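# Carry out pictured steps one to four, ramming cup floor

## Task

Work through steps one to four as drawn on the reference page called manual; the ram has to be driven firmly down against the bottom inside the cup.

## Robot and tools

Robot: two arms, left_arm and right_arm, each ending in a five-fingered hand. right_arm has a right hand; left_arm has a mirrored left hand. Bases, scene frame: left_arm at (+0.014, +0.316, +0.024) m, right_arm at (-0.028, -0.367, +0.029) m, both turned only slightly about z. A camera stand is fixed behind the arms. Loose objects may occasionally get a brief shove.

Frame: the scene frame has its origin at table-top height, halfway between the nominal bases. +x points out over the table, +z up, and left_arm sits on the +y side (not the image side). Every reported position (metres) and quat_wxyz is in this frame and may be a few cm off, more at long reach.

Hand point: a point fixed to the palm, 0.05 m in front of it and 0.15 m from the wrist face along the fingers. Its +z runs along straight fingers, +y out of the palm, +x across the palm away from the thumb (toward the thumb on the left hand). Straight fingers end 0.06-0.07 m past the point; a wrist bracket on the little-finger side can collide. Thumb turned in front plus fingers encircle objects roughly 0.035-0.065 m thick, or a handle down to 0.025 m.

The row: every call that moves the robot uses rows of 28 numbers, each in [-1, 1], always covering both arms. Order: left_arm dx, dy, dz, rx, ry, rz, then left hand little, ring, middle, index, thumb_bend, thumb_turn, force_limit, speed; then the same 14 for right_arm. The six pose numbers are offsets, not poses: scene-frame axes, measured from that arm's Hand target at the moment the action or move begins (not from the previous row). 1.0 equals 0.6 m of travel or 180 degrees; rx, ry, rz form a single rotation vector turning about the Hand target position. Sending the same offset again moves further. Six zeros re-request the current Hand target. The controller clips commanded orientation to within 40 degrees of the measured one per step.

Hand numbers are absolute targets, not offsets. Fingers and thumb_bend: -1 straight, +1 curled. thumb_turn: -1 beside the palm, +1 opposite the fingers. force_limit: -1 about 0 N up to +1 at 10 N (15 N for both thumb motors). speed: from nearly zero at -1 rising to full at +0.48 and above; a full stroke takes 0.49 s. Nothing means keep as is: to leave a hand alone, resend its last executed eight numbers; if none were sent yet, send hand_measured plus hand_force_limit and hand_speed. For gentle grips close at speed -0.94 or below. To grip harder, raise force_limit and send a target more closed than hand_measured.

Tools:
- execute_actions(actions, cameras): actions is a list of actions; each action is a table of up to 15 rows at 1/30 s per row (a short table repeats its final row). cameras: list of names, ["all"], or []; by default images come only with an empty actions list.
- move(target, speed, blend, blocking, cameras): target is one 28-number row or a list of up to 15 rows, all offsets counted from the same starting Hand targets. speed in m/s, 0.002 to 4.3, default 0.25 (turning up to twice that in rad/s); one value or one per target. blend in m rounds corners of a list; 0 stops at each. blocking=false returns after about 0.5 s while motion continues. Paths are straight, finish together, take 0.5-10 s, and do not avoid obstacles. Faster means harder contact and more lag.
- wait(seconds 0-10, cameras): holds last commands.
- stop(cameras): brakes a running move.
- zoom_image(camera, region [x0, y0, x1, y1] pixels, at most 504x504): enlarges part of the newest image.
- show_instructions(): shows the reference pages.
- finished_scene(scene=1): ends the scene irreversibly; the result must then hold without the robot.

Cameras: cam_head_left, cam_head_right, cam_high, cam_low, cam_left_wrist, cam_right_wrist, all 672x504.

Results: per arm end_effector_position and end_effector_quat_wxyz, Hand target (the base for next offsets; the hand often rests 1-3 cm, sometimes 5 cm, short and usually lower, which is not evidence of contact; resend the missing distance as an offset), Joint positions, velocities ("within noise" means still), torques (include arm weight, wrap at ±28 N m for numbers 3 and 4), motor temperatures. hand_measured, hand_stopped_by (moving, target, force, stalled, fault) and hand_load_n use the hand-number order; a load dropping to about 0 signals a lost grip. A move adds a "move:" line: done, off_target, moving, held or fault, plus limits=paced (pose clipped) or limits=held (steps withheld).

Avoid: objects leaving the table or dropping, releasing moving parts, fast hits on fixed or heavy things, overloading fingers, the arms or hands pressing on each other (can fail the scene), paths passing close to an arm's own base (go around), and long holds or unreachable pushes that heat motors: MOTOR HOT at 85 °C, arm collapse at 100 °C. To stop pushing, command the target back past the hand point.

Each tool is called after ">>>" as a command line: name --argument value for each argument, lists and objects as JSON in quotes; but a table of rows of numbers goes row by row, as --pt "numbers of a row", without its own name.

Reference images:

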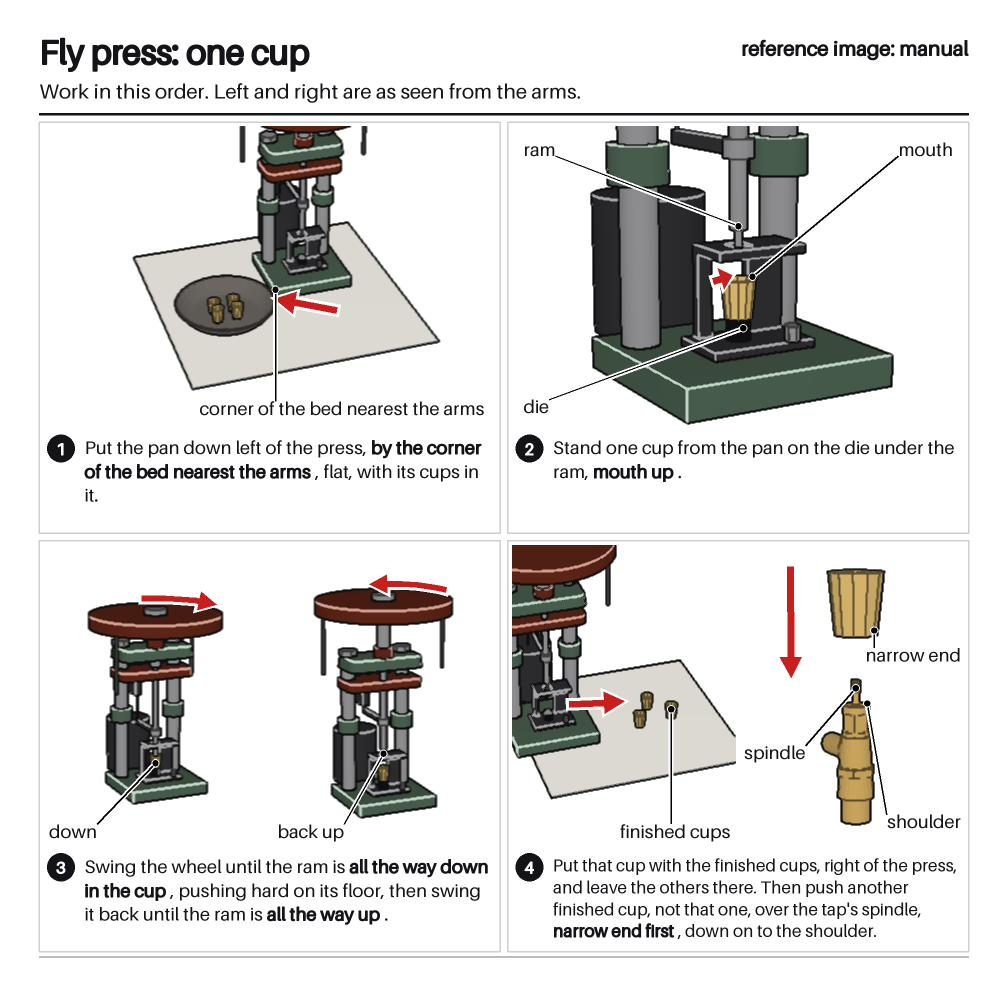

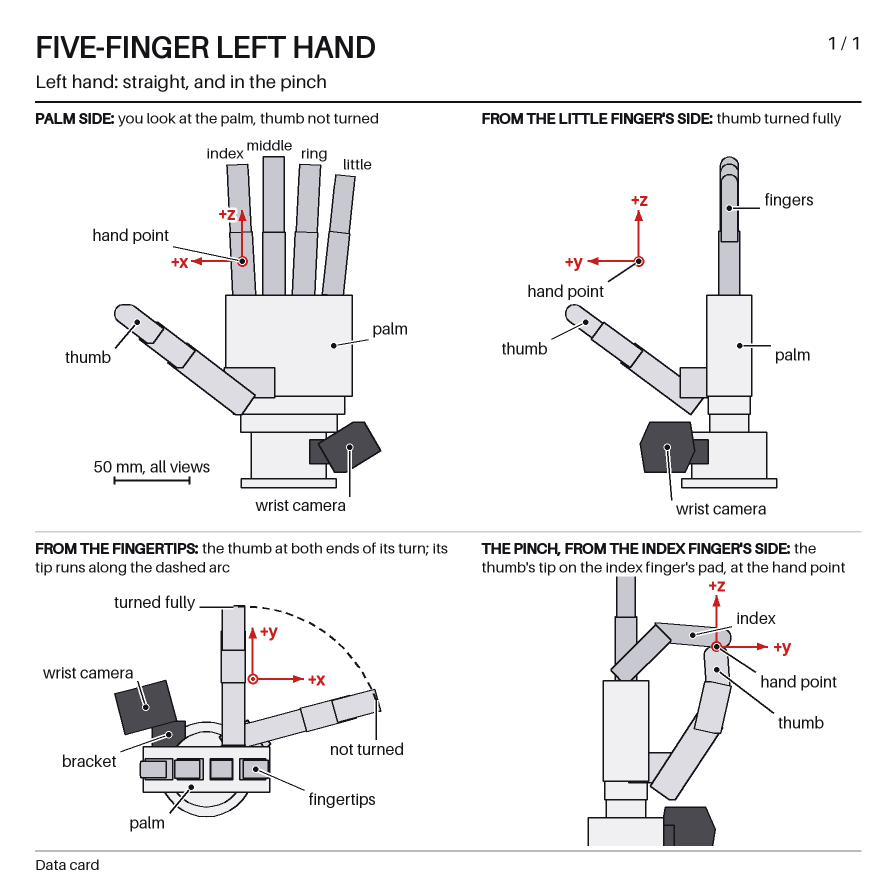

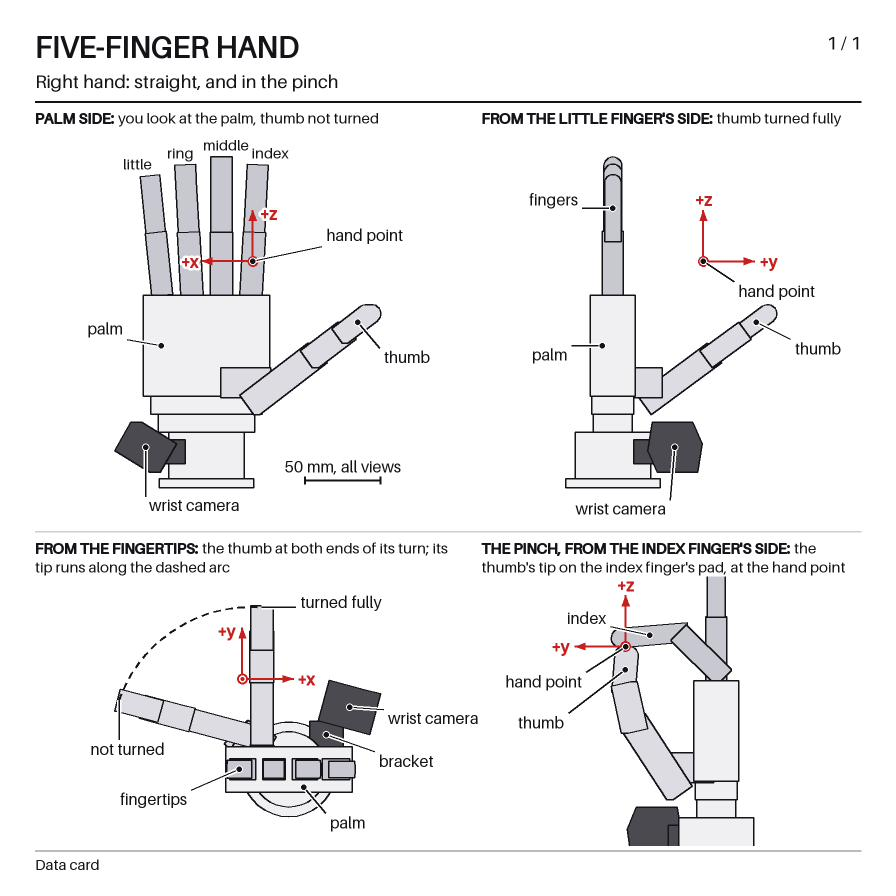

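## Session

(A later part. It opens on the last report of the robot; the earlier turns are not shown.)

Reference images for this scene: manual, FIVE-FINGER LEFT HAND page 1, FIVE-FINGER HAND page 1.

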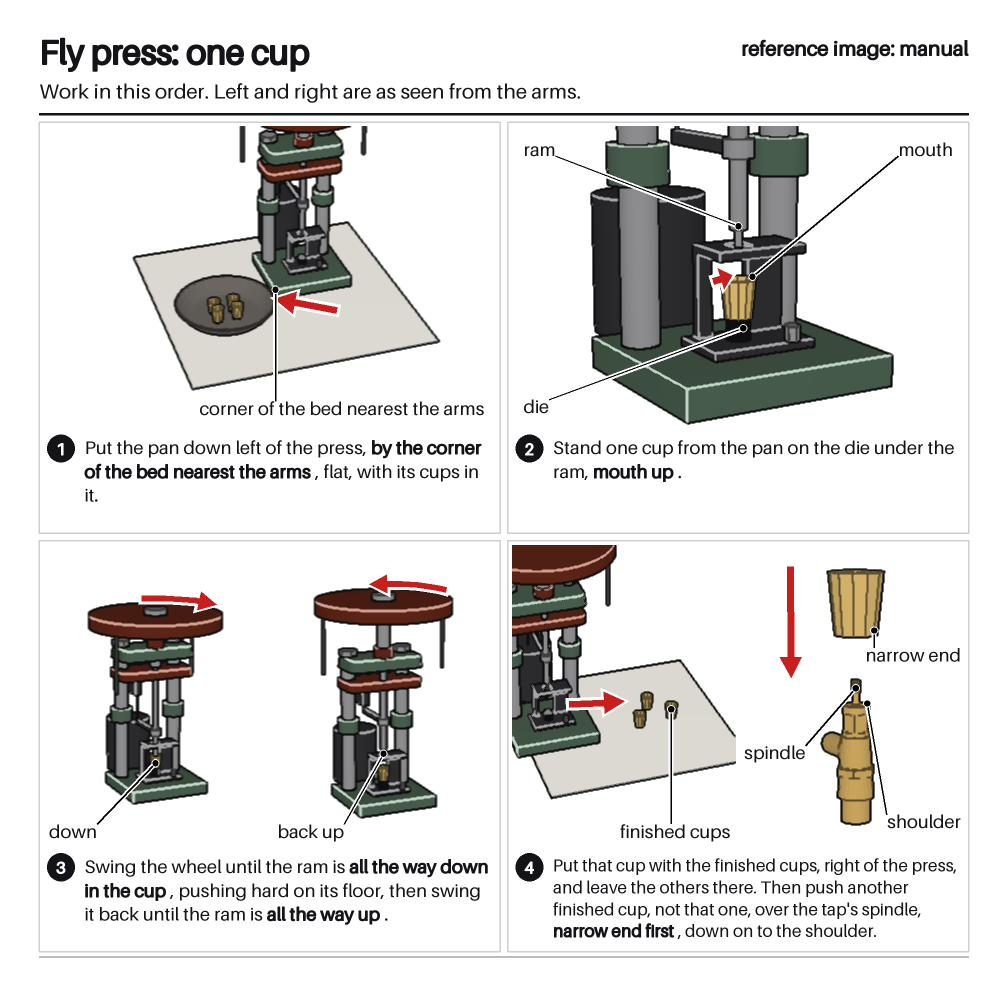

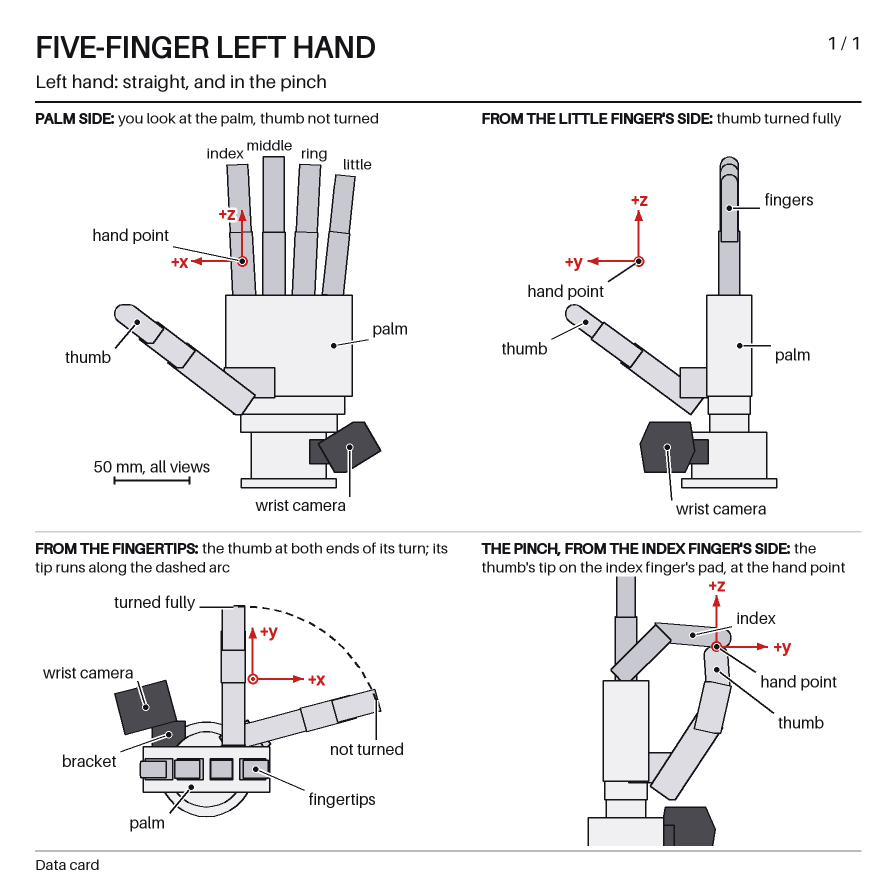

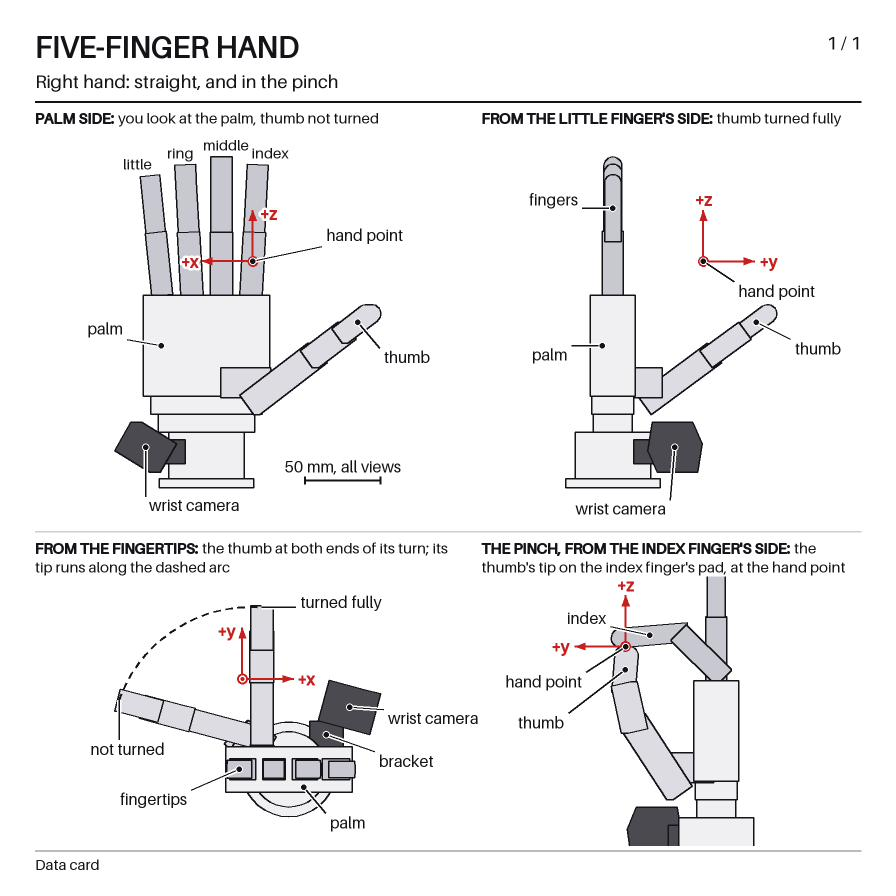

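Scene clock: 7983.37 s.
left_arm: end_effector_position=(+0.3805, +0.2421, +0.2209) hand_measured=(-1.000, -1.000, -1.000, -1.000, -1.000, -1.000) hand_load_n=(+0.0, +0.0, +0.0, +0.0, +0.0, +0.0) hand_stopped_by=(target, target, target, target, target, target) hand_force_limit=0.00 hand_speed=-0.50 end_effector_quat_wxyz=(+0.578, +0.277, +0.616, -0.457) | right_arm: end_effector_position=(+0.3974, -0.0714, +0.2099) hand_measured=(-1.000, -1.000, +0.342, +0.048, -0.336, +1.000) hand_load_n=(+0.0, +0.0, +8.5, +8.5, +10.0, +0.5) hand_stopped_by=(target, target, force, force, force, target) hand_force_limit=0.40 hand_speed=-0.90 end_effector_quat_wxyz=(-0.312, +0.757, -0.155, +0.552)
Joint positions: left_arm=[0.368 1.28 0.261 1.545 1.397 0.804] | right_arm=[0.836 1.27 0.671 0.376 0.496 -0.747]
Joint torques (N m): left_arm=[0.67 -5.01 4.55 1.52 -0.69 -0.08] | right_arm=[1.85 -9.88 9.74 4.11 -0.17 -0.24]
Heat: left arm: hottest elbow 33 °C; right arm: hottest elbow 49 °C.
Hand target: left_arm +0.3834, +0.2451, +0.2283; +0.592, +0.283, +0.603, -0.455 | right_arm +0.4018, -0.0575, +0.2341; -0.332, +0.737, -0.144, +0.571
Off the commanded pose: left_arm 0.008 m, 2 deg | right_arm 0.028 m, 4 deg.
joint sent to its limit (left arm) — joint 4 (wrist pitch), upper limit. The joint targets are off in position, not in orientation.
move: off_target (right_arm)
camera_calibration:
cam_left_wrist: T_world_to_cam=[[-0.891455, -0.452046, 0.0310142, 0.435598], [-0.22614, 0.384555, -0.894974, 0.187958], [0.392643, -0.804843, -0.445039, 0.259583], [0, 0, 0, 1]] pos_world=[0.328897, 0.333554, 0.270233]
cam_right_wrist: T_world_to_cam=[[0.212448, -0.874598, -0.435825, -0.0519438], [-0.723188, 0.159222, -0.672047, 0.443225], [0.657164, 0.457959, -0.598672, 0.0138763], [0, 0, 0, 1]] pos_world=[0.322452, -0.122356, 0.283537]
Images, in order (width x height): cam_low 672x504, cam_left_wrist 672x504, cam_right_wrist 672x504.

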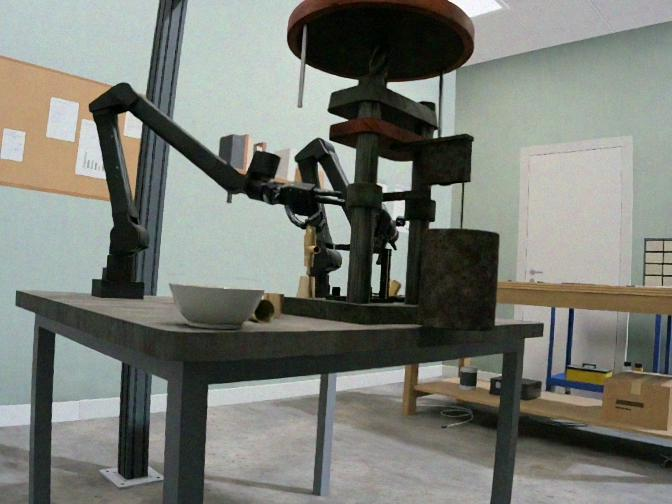

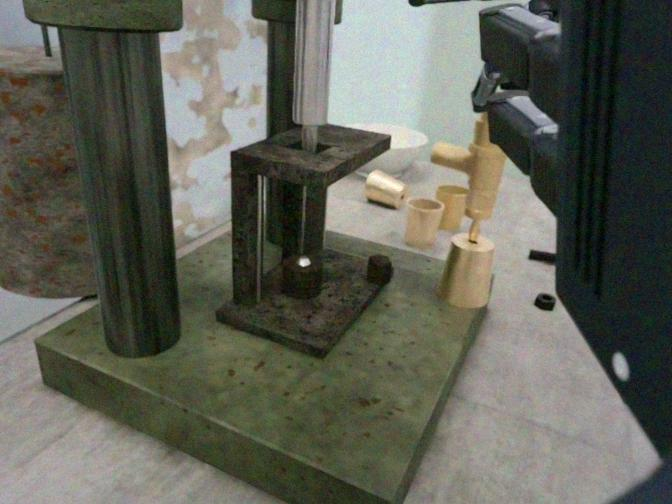

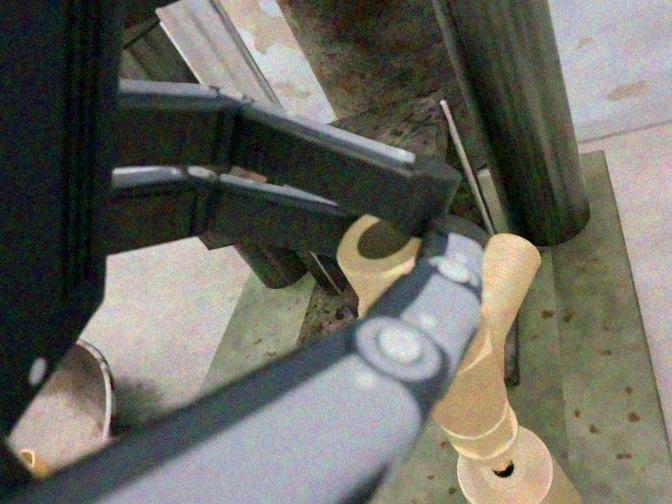

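>>> move --target '[0,0,0,0,0,0,-1,-1,-1,-1,-1,-1,0.0,-0.5,0.00045,0.00048,-0.00338,-0.00093,0.00087,0,-1,-1,0.4,0.2,-0.2,1.0,0.4,-0.9]' --speed 0.03 --cameras '["cam_left_wrist","cam_low","cam_right_wrist"]'

>>> zoom_image --camera "cam_right_wrist" --region '[475, 440, 525, 490]'

>>> zoom_image --camera "cam_low" --region '[294, 250, 326, 282]'

>>> zoom_image --camera "cam_left_wrist" --region '[440, 195, 500, 255]'

Scene clock: 7996.30 s.
left_arm: end_effector_position=(+0.3805, +0.2421, +0.2209) hand_measured=(-1.000, -1.000, -1.000, -1.000, -1.000, -1.000) hand_load_n=(+0.0, +0.0, +0.0, +0.0, +0.0, +0.0) hand_stopped_by=(target, target, target, target, target, target) hand_force_limit=0.00 hand_speed=-0.50 end_effector_quat_wxyz=(+0.578, +0.277, +0.616, -0.457) | right_arm: end_effector_position=(+0.3976, -0.0713, +0.2077) hand_measured=(-1.000, -1.000, +0.342, +0.048, -0.336, +1.000) hand_load_n=(+0.0, +0.0, +8.5, +8.5, +10.5, +0.5) hand_stopped_by=(target, target, force, force, force, target) hand_force_limit=0.40 hand_speed=-0.90 end_effector_quat_wxyz=(-0.311, +0.759, -0.154, +0.551)
Joint positions: left_arm=[0.368 1.28 0.261 1.545 1.397 0.804] | right_arm=[0.836 1.274 0.671 0.376 0.496 -0.747]
Joint torques (N m): left_arm=[0.67 -5.01 4.56 1.54 -0.69 -0.08] | right_arm=[1.79 -10.05 9.73 4.12 -0.18 -0.24]
Heat: left arm: hottest elbow 33 °C; right arm: hottest elbow 49 °C.
Hand target: left_arm +0.3834, +0.2451, +0.2283; +0.592, +0.283, +0.603, -0.455 | right_arm +0.4020, -0.0572, +0.2321; -0.331, +0.738, -0.143, +0.570
Off the commanded pose: left_arm 0.008 m, 2 deg | right_arm 0.029 m, 4 deg.
joint sent to its limit (left arm) — joint 4 (wrist pitch), upper limit. The joint targets are off in position, not in orientation.
move: off_target (right_arm)
camera_calibration:
cam_left_wrist: T_world_to_cam=[[-0.891455, -0.452046, 0.0310142, 0.435598], [-0.22614, 0.384555, -0.894974, 0.187958], [0.392643, -0.804843, -0.445039, 0.259583], [0, 0, 0, 1]] pos_world=[0.328897, 0.333554, 0.270233]
cam_right_wrist: T_world_to_cam=[[0.211104, -0.876054, -0.43355, -0.0528476], [-0.725306, 0.156946, -0.670298, 0.442154], [0.655261, 0.455959, -0.602275, 0.0137344], [0, 0, 0, 1]] pos_world=[0.322854, -0.121954, 0.281735]
Images, in order (width x height): cam_low 672x504, cam_left_wrist 672x504, cam_right_wrist 672x504.

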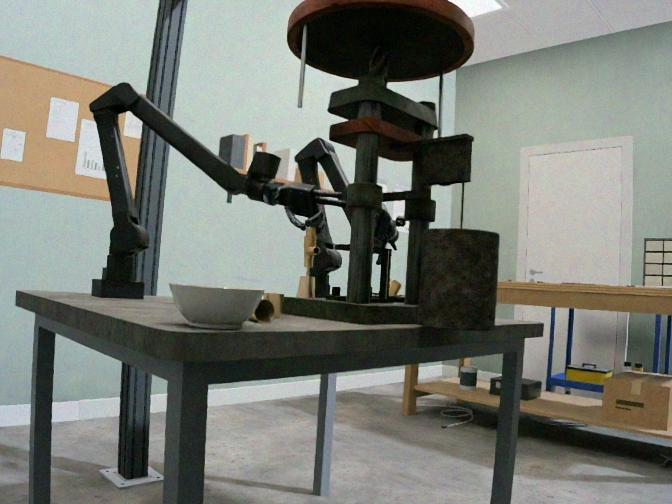

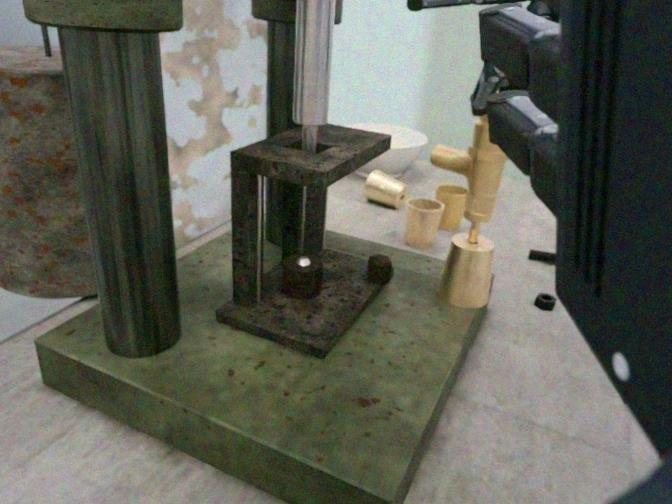

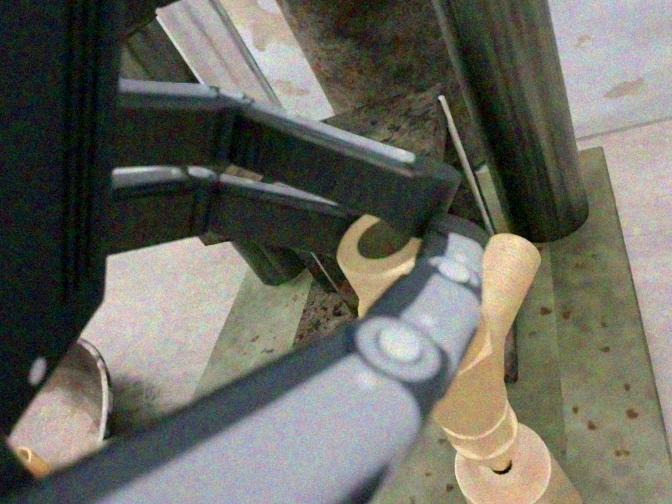

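Scaled by 10.080.

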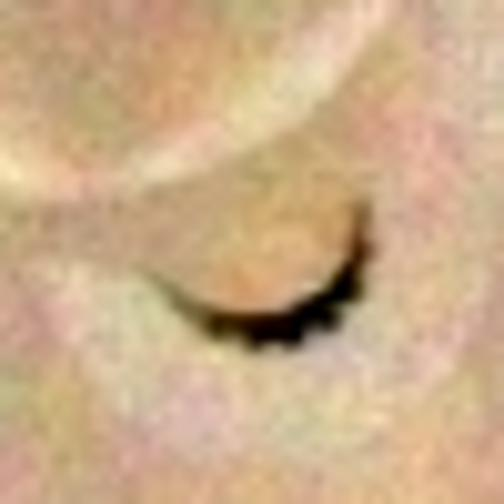

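Scaled by 15.750.

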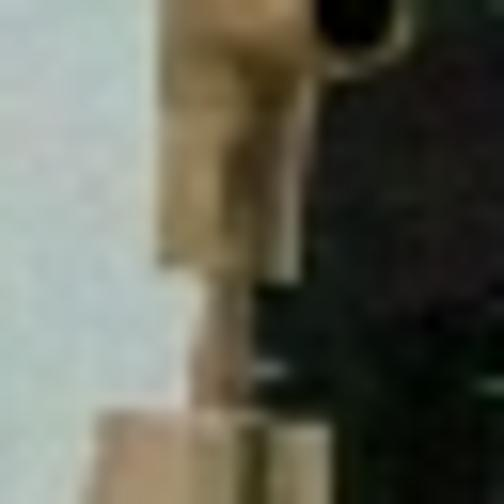

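Scaled by 8.400.

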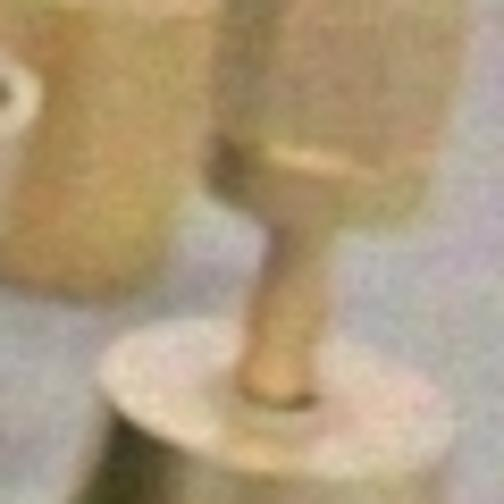

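>>> move --target '[0,0,0,0,0,0,-1,-1,-1,-1,-1,-1,0.0,-0.5,0.00045,0.00048,-0.00338,-0.00093,0.00087,0,-1,-1,0.4,0.2,-0.2,1.0,0.4,-0.9]' --speed 0.03 --cameras '["cam_left_wrist","cam_low","cam_right_wrist"]'

>>> zoom_image --camera "cam_right_wrist" --region '[475, 440, 525, 490]'

>>> zoom_image --camera "cam_low" --region '[294, 250, 326, 282]'

>>> zoom_image --camera "cam_left_wrist" --region '[440, 195, 500, 255]'

Scene clock: 8016.37 s.
left_arm: end_effector_position=(+0.3805, +0.2421, +0.2209) hand_measured=(-1.000, -1.000, -1.000, -1.000, -1.000, -1.000) hand_load_n=(+0.0, +0.0, +0.0, +0.0, +0.0, +0.0) hand_stopped_by=(target, target, target, target, target, target) hand_force_limit=0.00 hand_speed=-0.50 end_effector_quat_wxyz=(+0.578, +0.277, +0.616, -0.457) | right_arm: end_effector_position=(+0.3977, -0.0712, +0.2062) hand_measured=(-1.000, -1.000, +0.342, +0.048, -0.336, +1.000) hand_load_n=(+0.0, +0.0, +8.5, +8.0, +10.5, +0.5) hand_stopped_by=(target, target, force, force, force, target) hand_force_limit=0.40 hand_speed=-0.90 end_effector_quat_wxyz=(-0.310, +0.760, -0.154, +0.551)
Joint positions: left_arm=[0.368 1.28 0.261 1.545 1.397 0.804] | right_arm=[0.836 1.277 0.671 0.376 0.496 -0.747]
Joint torques (N m): left_arm=[0.62 -5.01 4.53 1.55 -0.69 -0.08] | right_arm=[1.9 -10.05 9.74 4.15 -0.19 -0.23]
Heat: left arm: hottest elbow 33 °C; right arm: hottest elbow 49 °C.
Hand target: left_arm +0.3834, +0.2451, +0.2283; +0.592, +0.283, +0.603, -0.455 | right_arm +0.4023, -0.0569, +0.2301; -0.330, +0.740, -0.143, +0.569
Off the commanded pose: left_arm 0.008 m, 2 deg | right_arm 0.028 m, 4 deg.
joint sent to its limit (left arm) — joint 4 (wrist pitch), upper limit. The joint targets are off in position, not in orientation.
move: off_target (right_arm)
camera_calibration:
cam_left_wrist: T_world_to_cam=[[-0.891455, -0.452046, 0.0310142, 0.435598], [-0.22614, 0.384555, -0.894974, 0.187958], [0.392643, -0.804843, -0.445039, 0.259583], [0, 0, 0, 1]] pos_world=[0.328897, 0.333554, 0.270233]
cam_right_wrist: T_world_to_cam=[[0.210162, -0.877039, -0.432013, -0.0533935], [-0.726729, 0.155445, -0.669105, 0.44139], [0.653985, 0.454577, -0.604701, 0.0136658], [0, 0, 0, 1]] pos_world=[0.323055, -0.121652, 0.280533]
Images, in order (width x height): cam_low 672x504, cam_left_wrist 672x504, cam_right_wrist 672x504.

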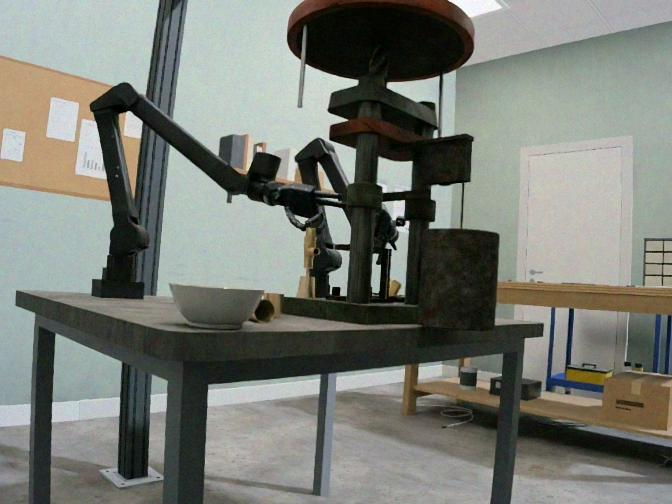

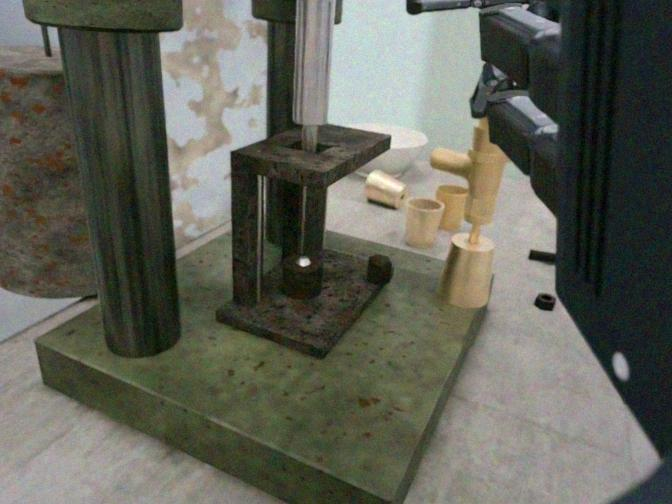

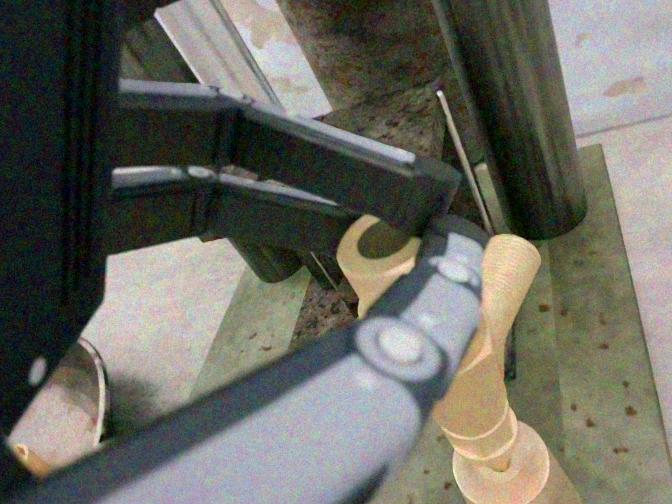

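Scaled by 10.080.

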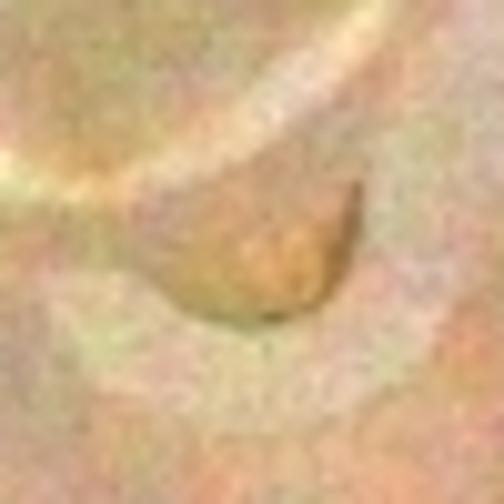

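Scaled by 15.750.

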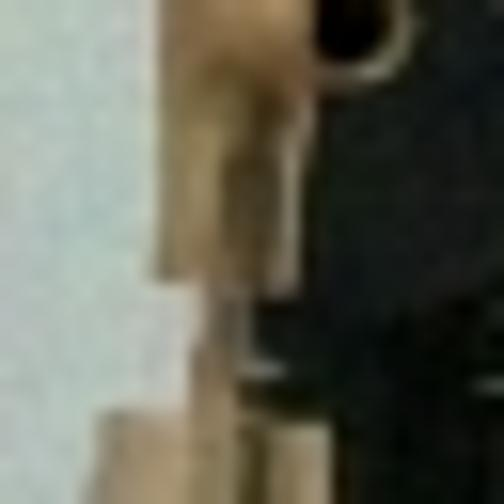

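Scaled by 8.400.

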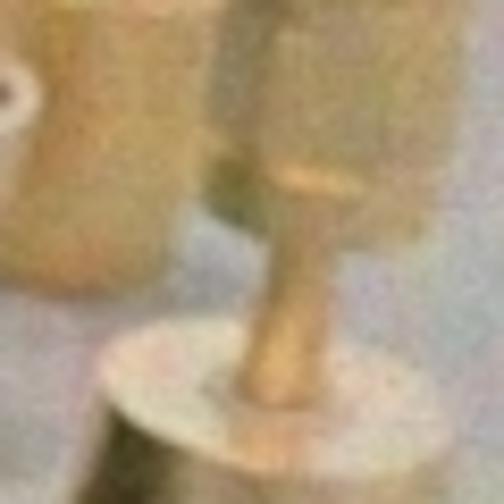

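>>> move --target '[0,0,0,0,0,0,-1,-1,-1,-1,-1,-1,0.0,-0.5,0.00045,0.00048,-0.00338,-0.00093,0.00087,0,-1,-1,0.4,0.2,-0.2,1.0,0.4,-0.9]' --speed 0.03 --cameras '["cam_left_wrist","cam_low","cam_right_wrist"]'

>>> zoom_image --camera "cam_right_wrist" --region '[475, 440, 525, 490]'

>>> zoom_image --camera "cam_low" --region '[294, 250, 326, 282]'

>>> zoom_image --camera "cam_left_wrist" --region '[440, 195, 500, 255]'

Scene clock: 8024.03 s.
left_arm: end_effector_position=(+0.3805, +0.2421, +0.2209) hand_measured=(-1.000, -1.000, -1.000, -1.000, -1.000, -1.000) hand_load_n=(+0.0, +0.0, +0.0, +0.0, +0.0, +0.0) hand_stopped_by=(target, target, target, target, target, target) hand_force_limit=0.00 hand_speed=-0.50 end_effector_quat_wxyz=(+0.578, +0.277, +0.616, -0.457) | right_arm: end_effector_position=(+0.3981, -0.0710, +0.2055) hand_measured=(-1.000, -1.000, +0.342, +0.048, -0.336, +1.000) hand_load_n=(+0.0, +0.0, +8.5, +8.0, +10.0, +0.0) hand_stopped_by=(target, target, force, force, force, target) hand_force_limit=0.40 hand_speed=-0.90 end_effector_quat_wxyz=(-0.309, +0.760, -0.153, +0.551)
Joint positions: left_arm=[0.368 1.28 0.261 1.545 1.397 0.804] | right_arm=[0.836 1.28 0.671 0.379 0.496 -0.75]
Joint torques (N m): left_arm=[0.73 -5.01 4.55 1.55 -0.7 -0.08] | right_arm=[1.85 -10.05 9.8 4.04 -0.2 -0.23]
Heat: left arm: hottest elbow 33 °C; right arm: hottest elbow 49 °C.
Hand target: left_arm +0.3834, +0.2451, +0.2283; +0.592, +0.283, +0.603, -0.455 | right_arm +0.4026, -0.0566, +0.2281; -0.328, +0.741, -0.143, +0.568
Off the commanded pose: left_arm 0.008 m, 2 deg | right_arm 0.027 m, 4 deg.
joint sent to its limit (left arm) — joint 4 (wrist pitch), upper limit. The joint targets are off in position, not in orientation.
move: off_target (right_arm)
camera_calibration:
cam_left_wrist: T_world_to_cam=[[-0.891455, -0.452046, 0.0310142, 0.435598], [-0.22614, 0.384555, -0.894974, 0.187958], [0.392643, -0.804843, -0.445039, 0.259583], [0, 0, 0, 1]] pos_world=[0.328897, 0.333554, 0.270233]
cam_right_wrist: T_world_to_cam=[[0.211125, -0.878137, -0.429303, -0.054629], [-0.726206, 0.153061, -0.670222, 0.441005], [0.654256, 0.453263, -0.605393, 0.0127464], [0, 0, 0, 1]] pos_world=[0.323455, -0.12125, 0.279835]
Images, in order (width x height): cam_low 672x504, cam_left_wrist 672x504, cam_right_wrist 672x504.

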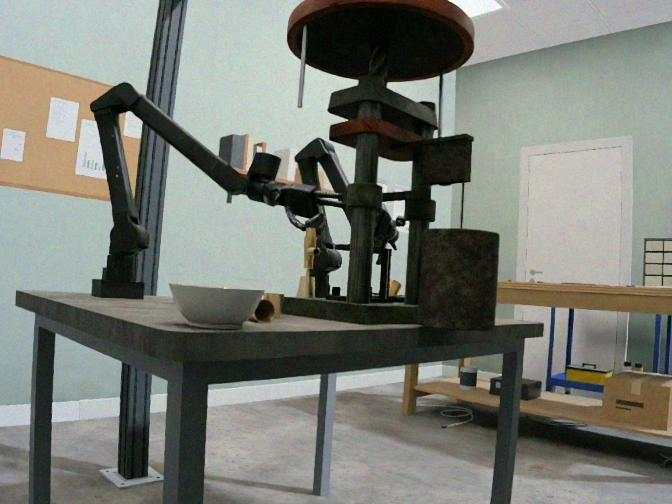

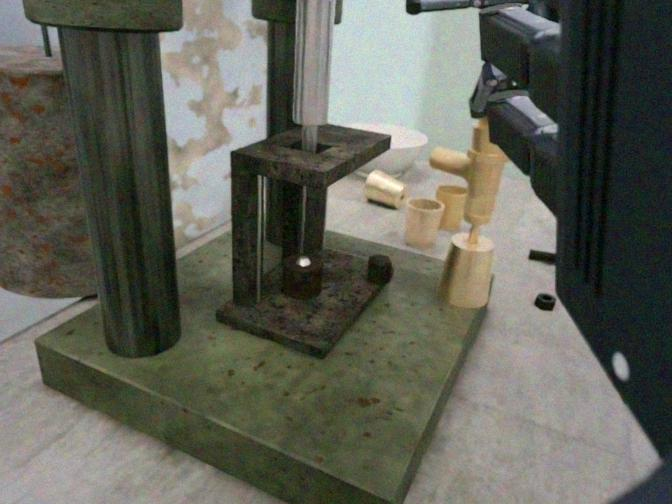

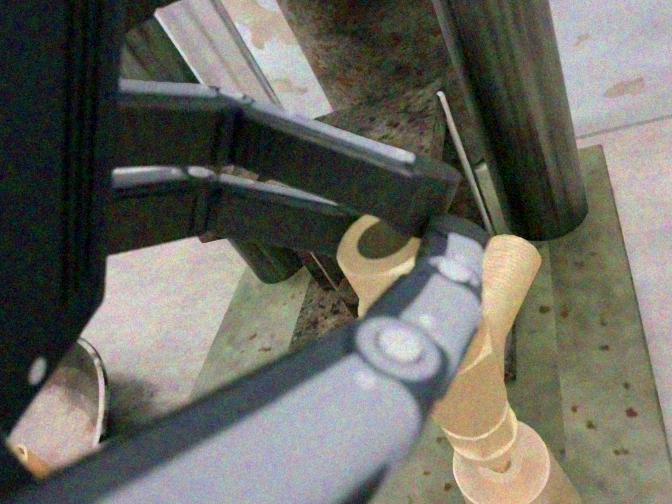

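Scaled by 10.080.

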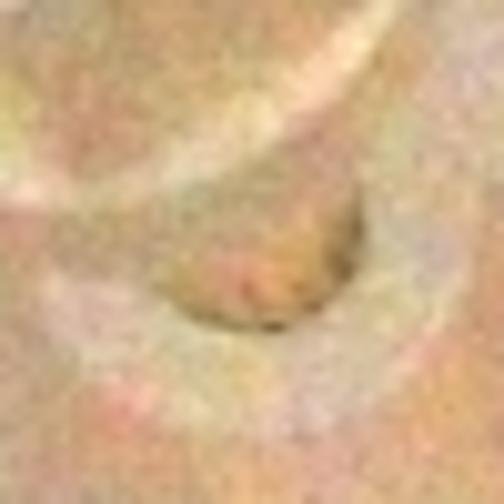

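Scaled by 15.750.

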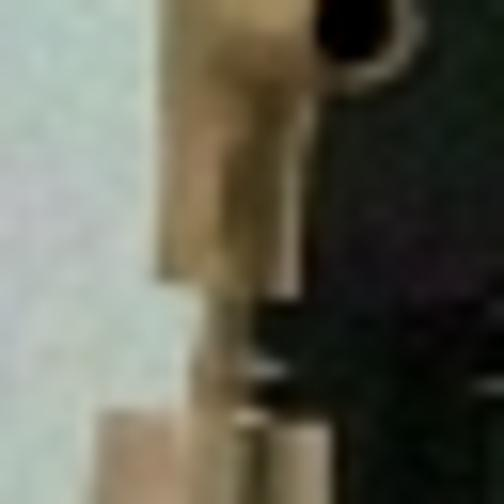

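Scaled by 8.400.

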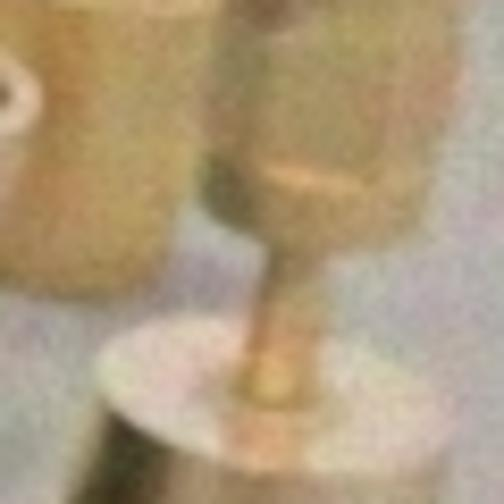

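>>> show_instructions

>>> zoom_image --camera "cam_right_wrist" --region '[488, 452, 514, 478]'

>>> zoom_image --camera "cam_left_wrist" --region '[460, 222, 485, 247]'

Reference images for this scene: manual, FIVE-FINGER LEFT HAND page 1, FIVE-FINGER HAND page 1.

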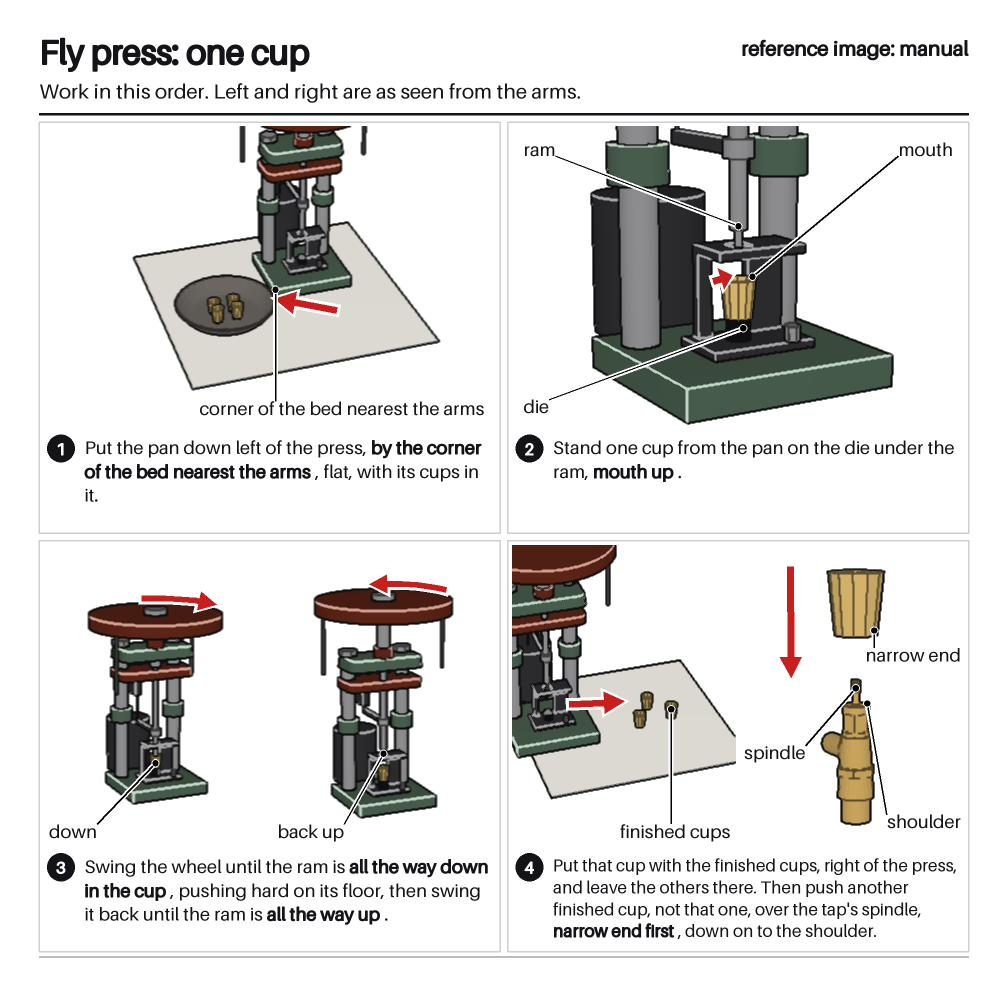

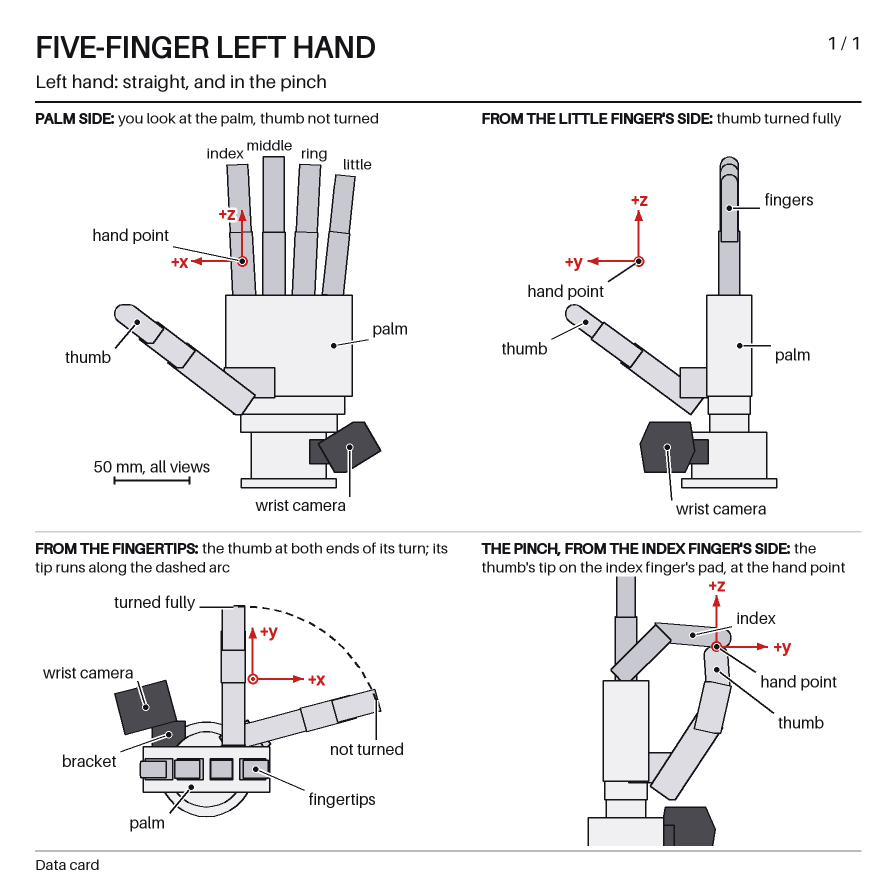

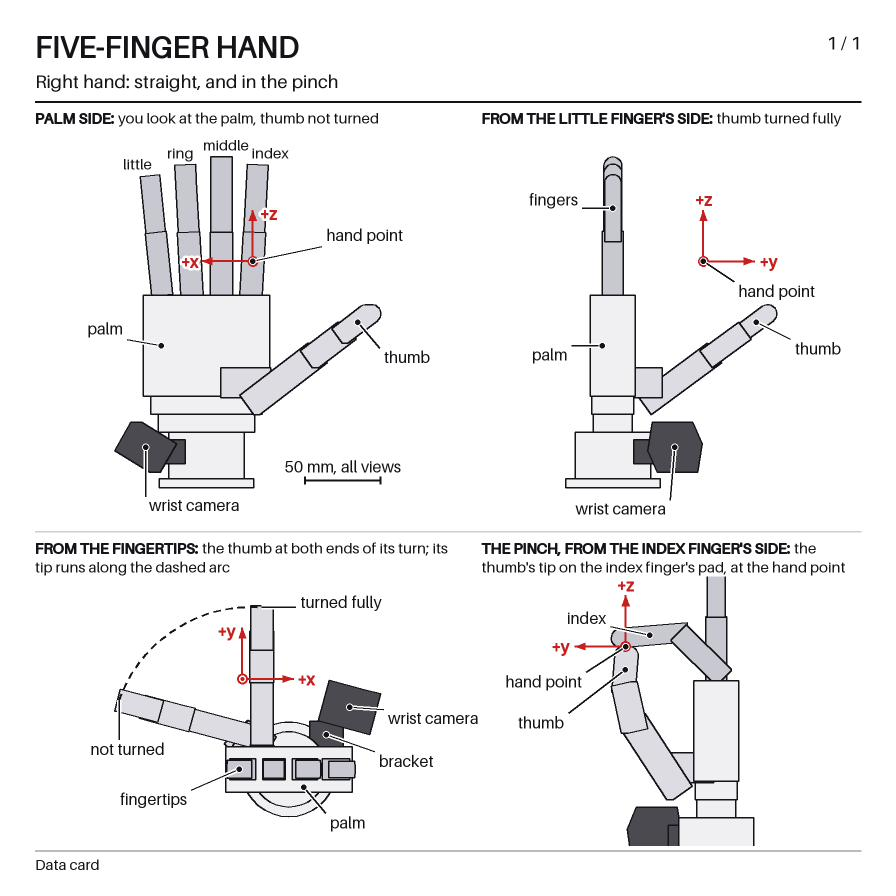

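Scaled by 19.385.

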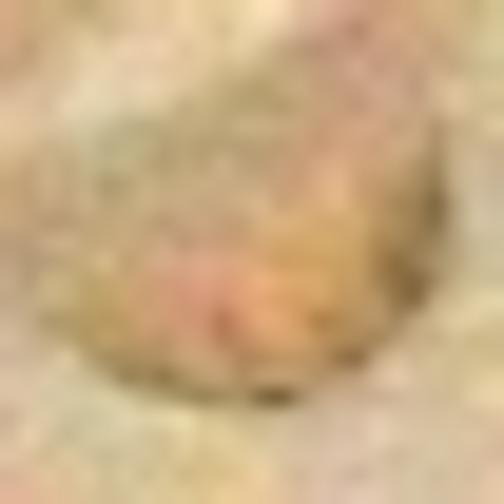

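Scaled by 20.160.

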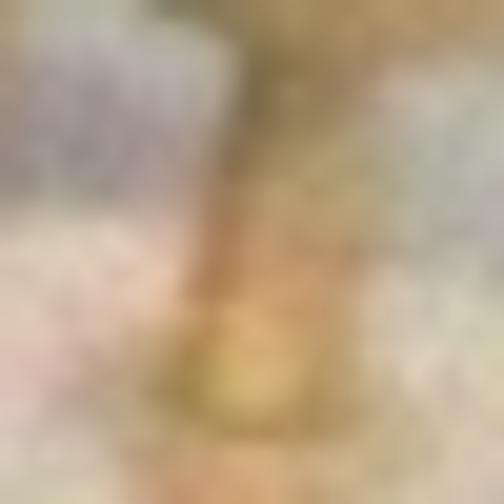

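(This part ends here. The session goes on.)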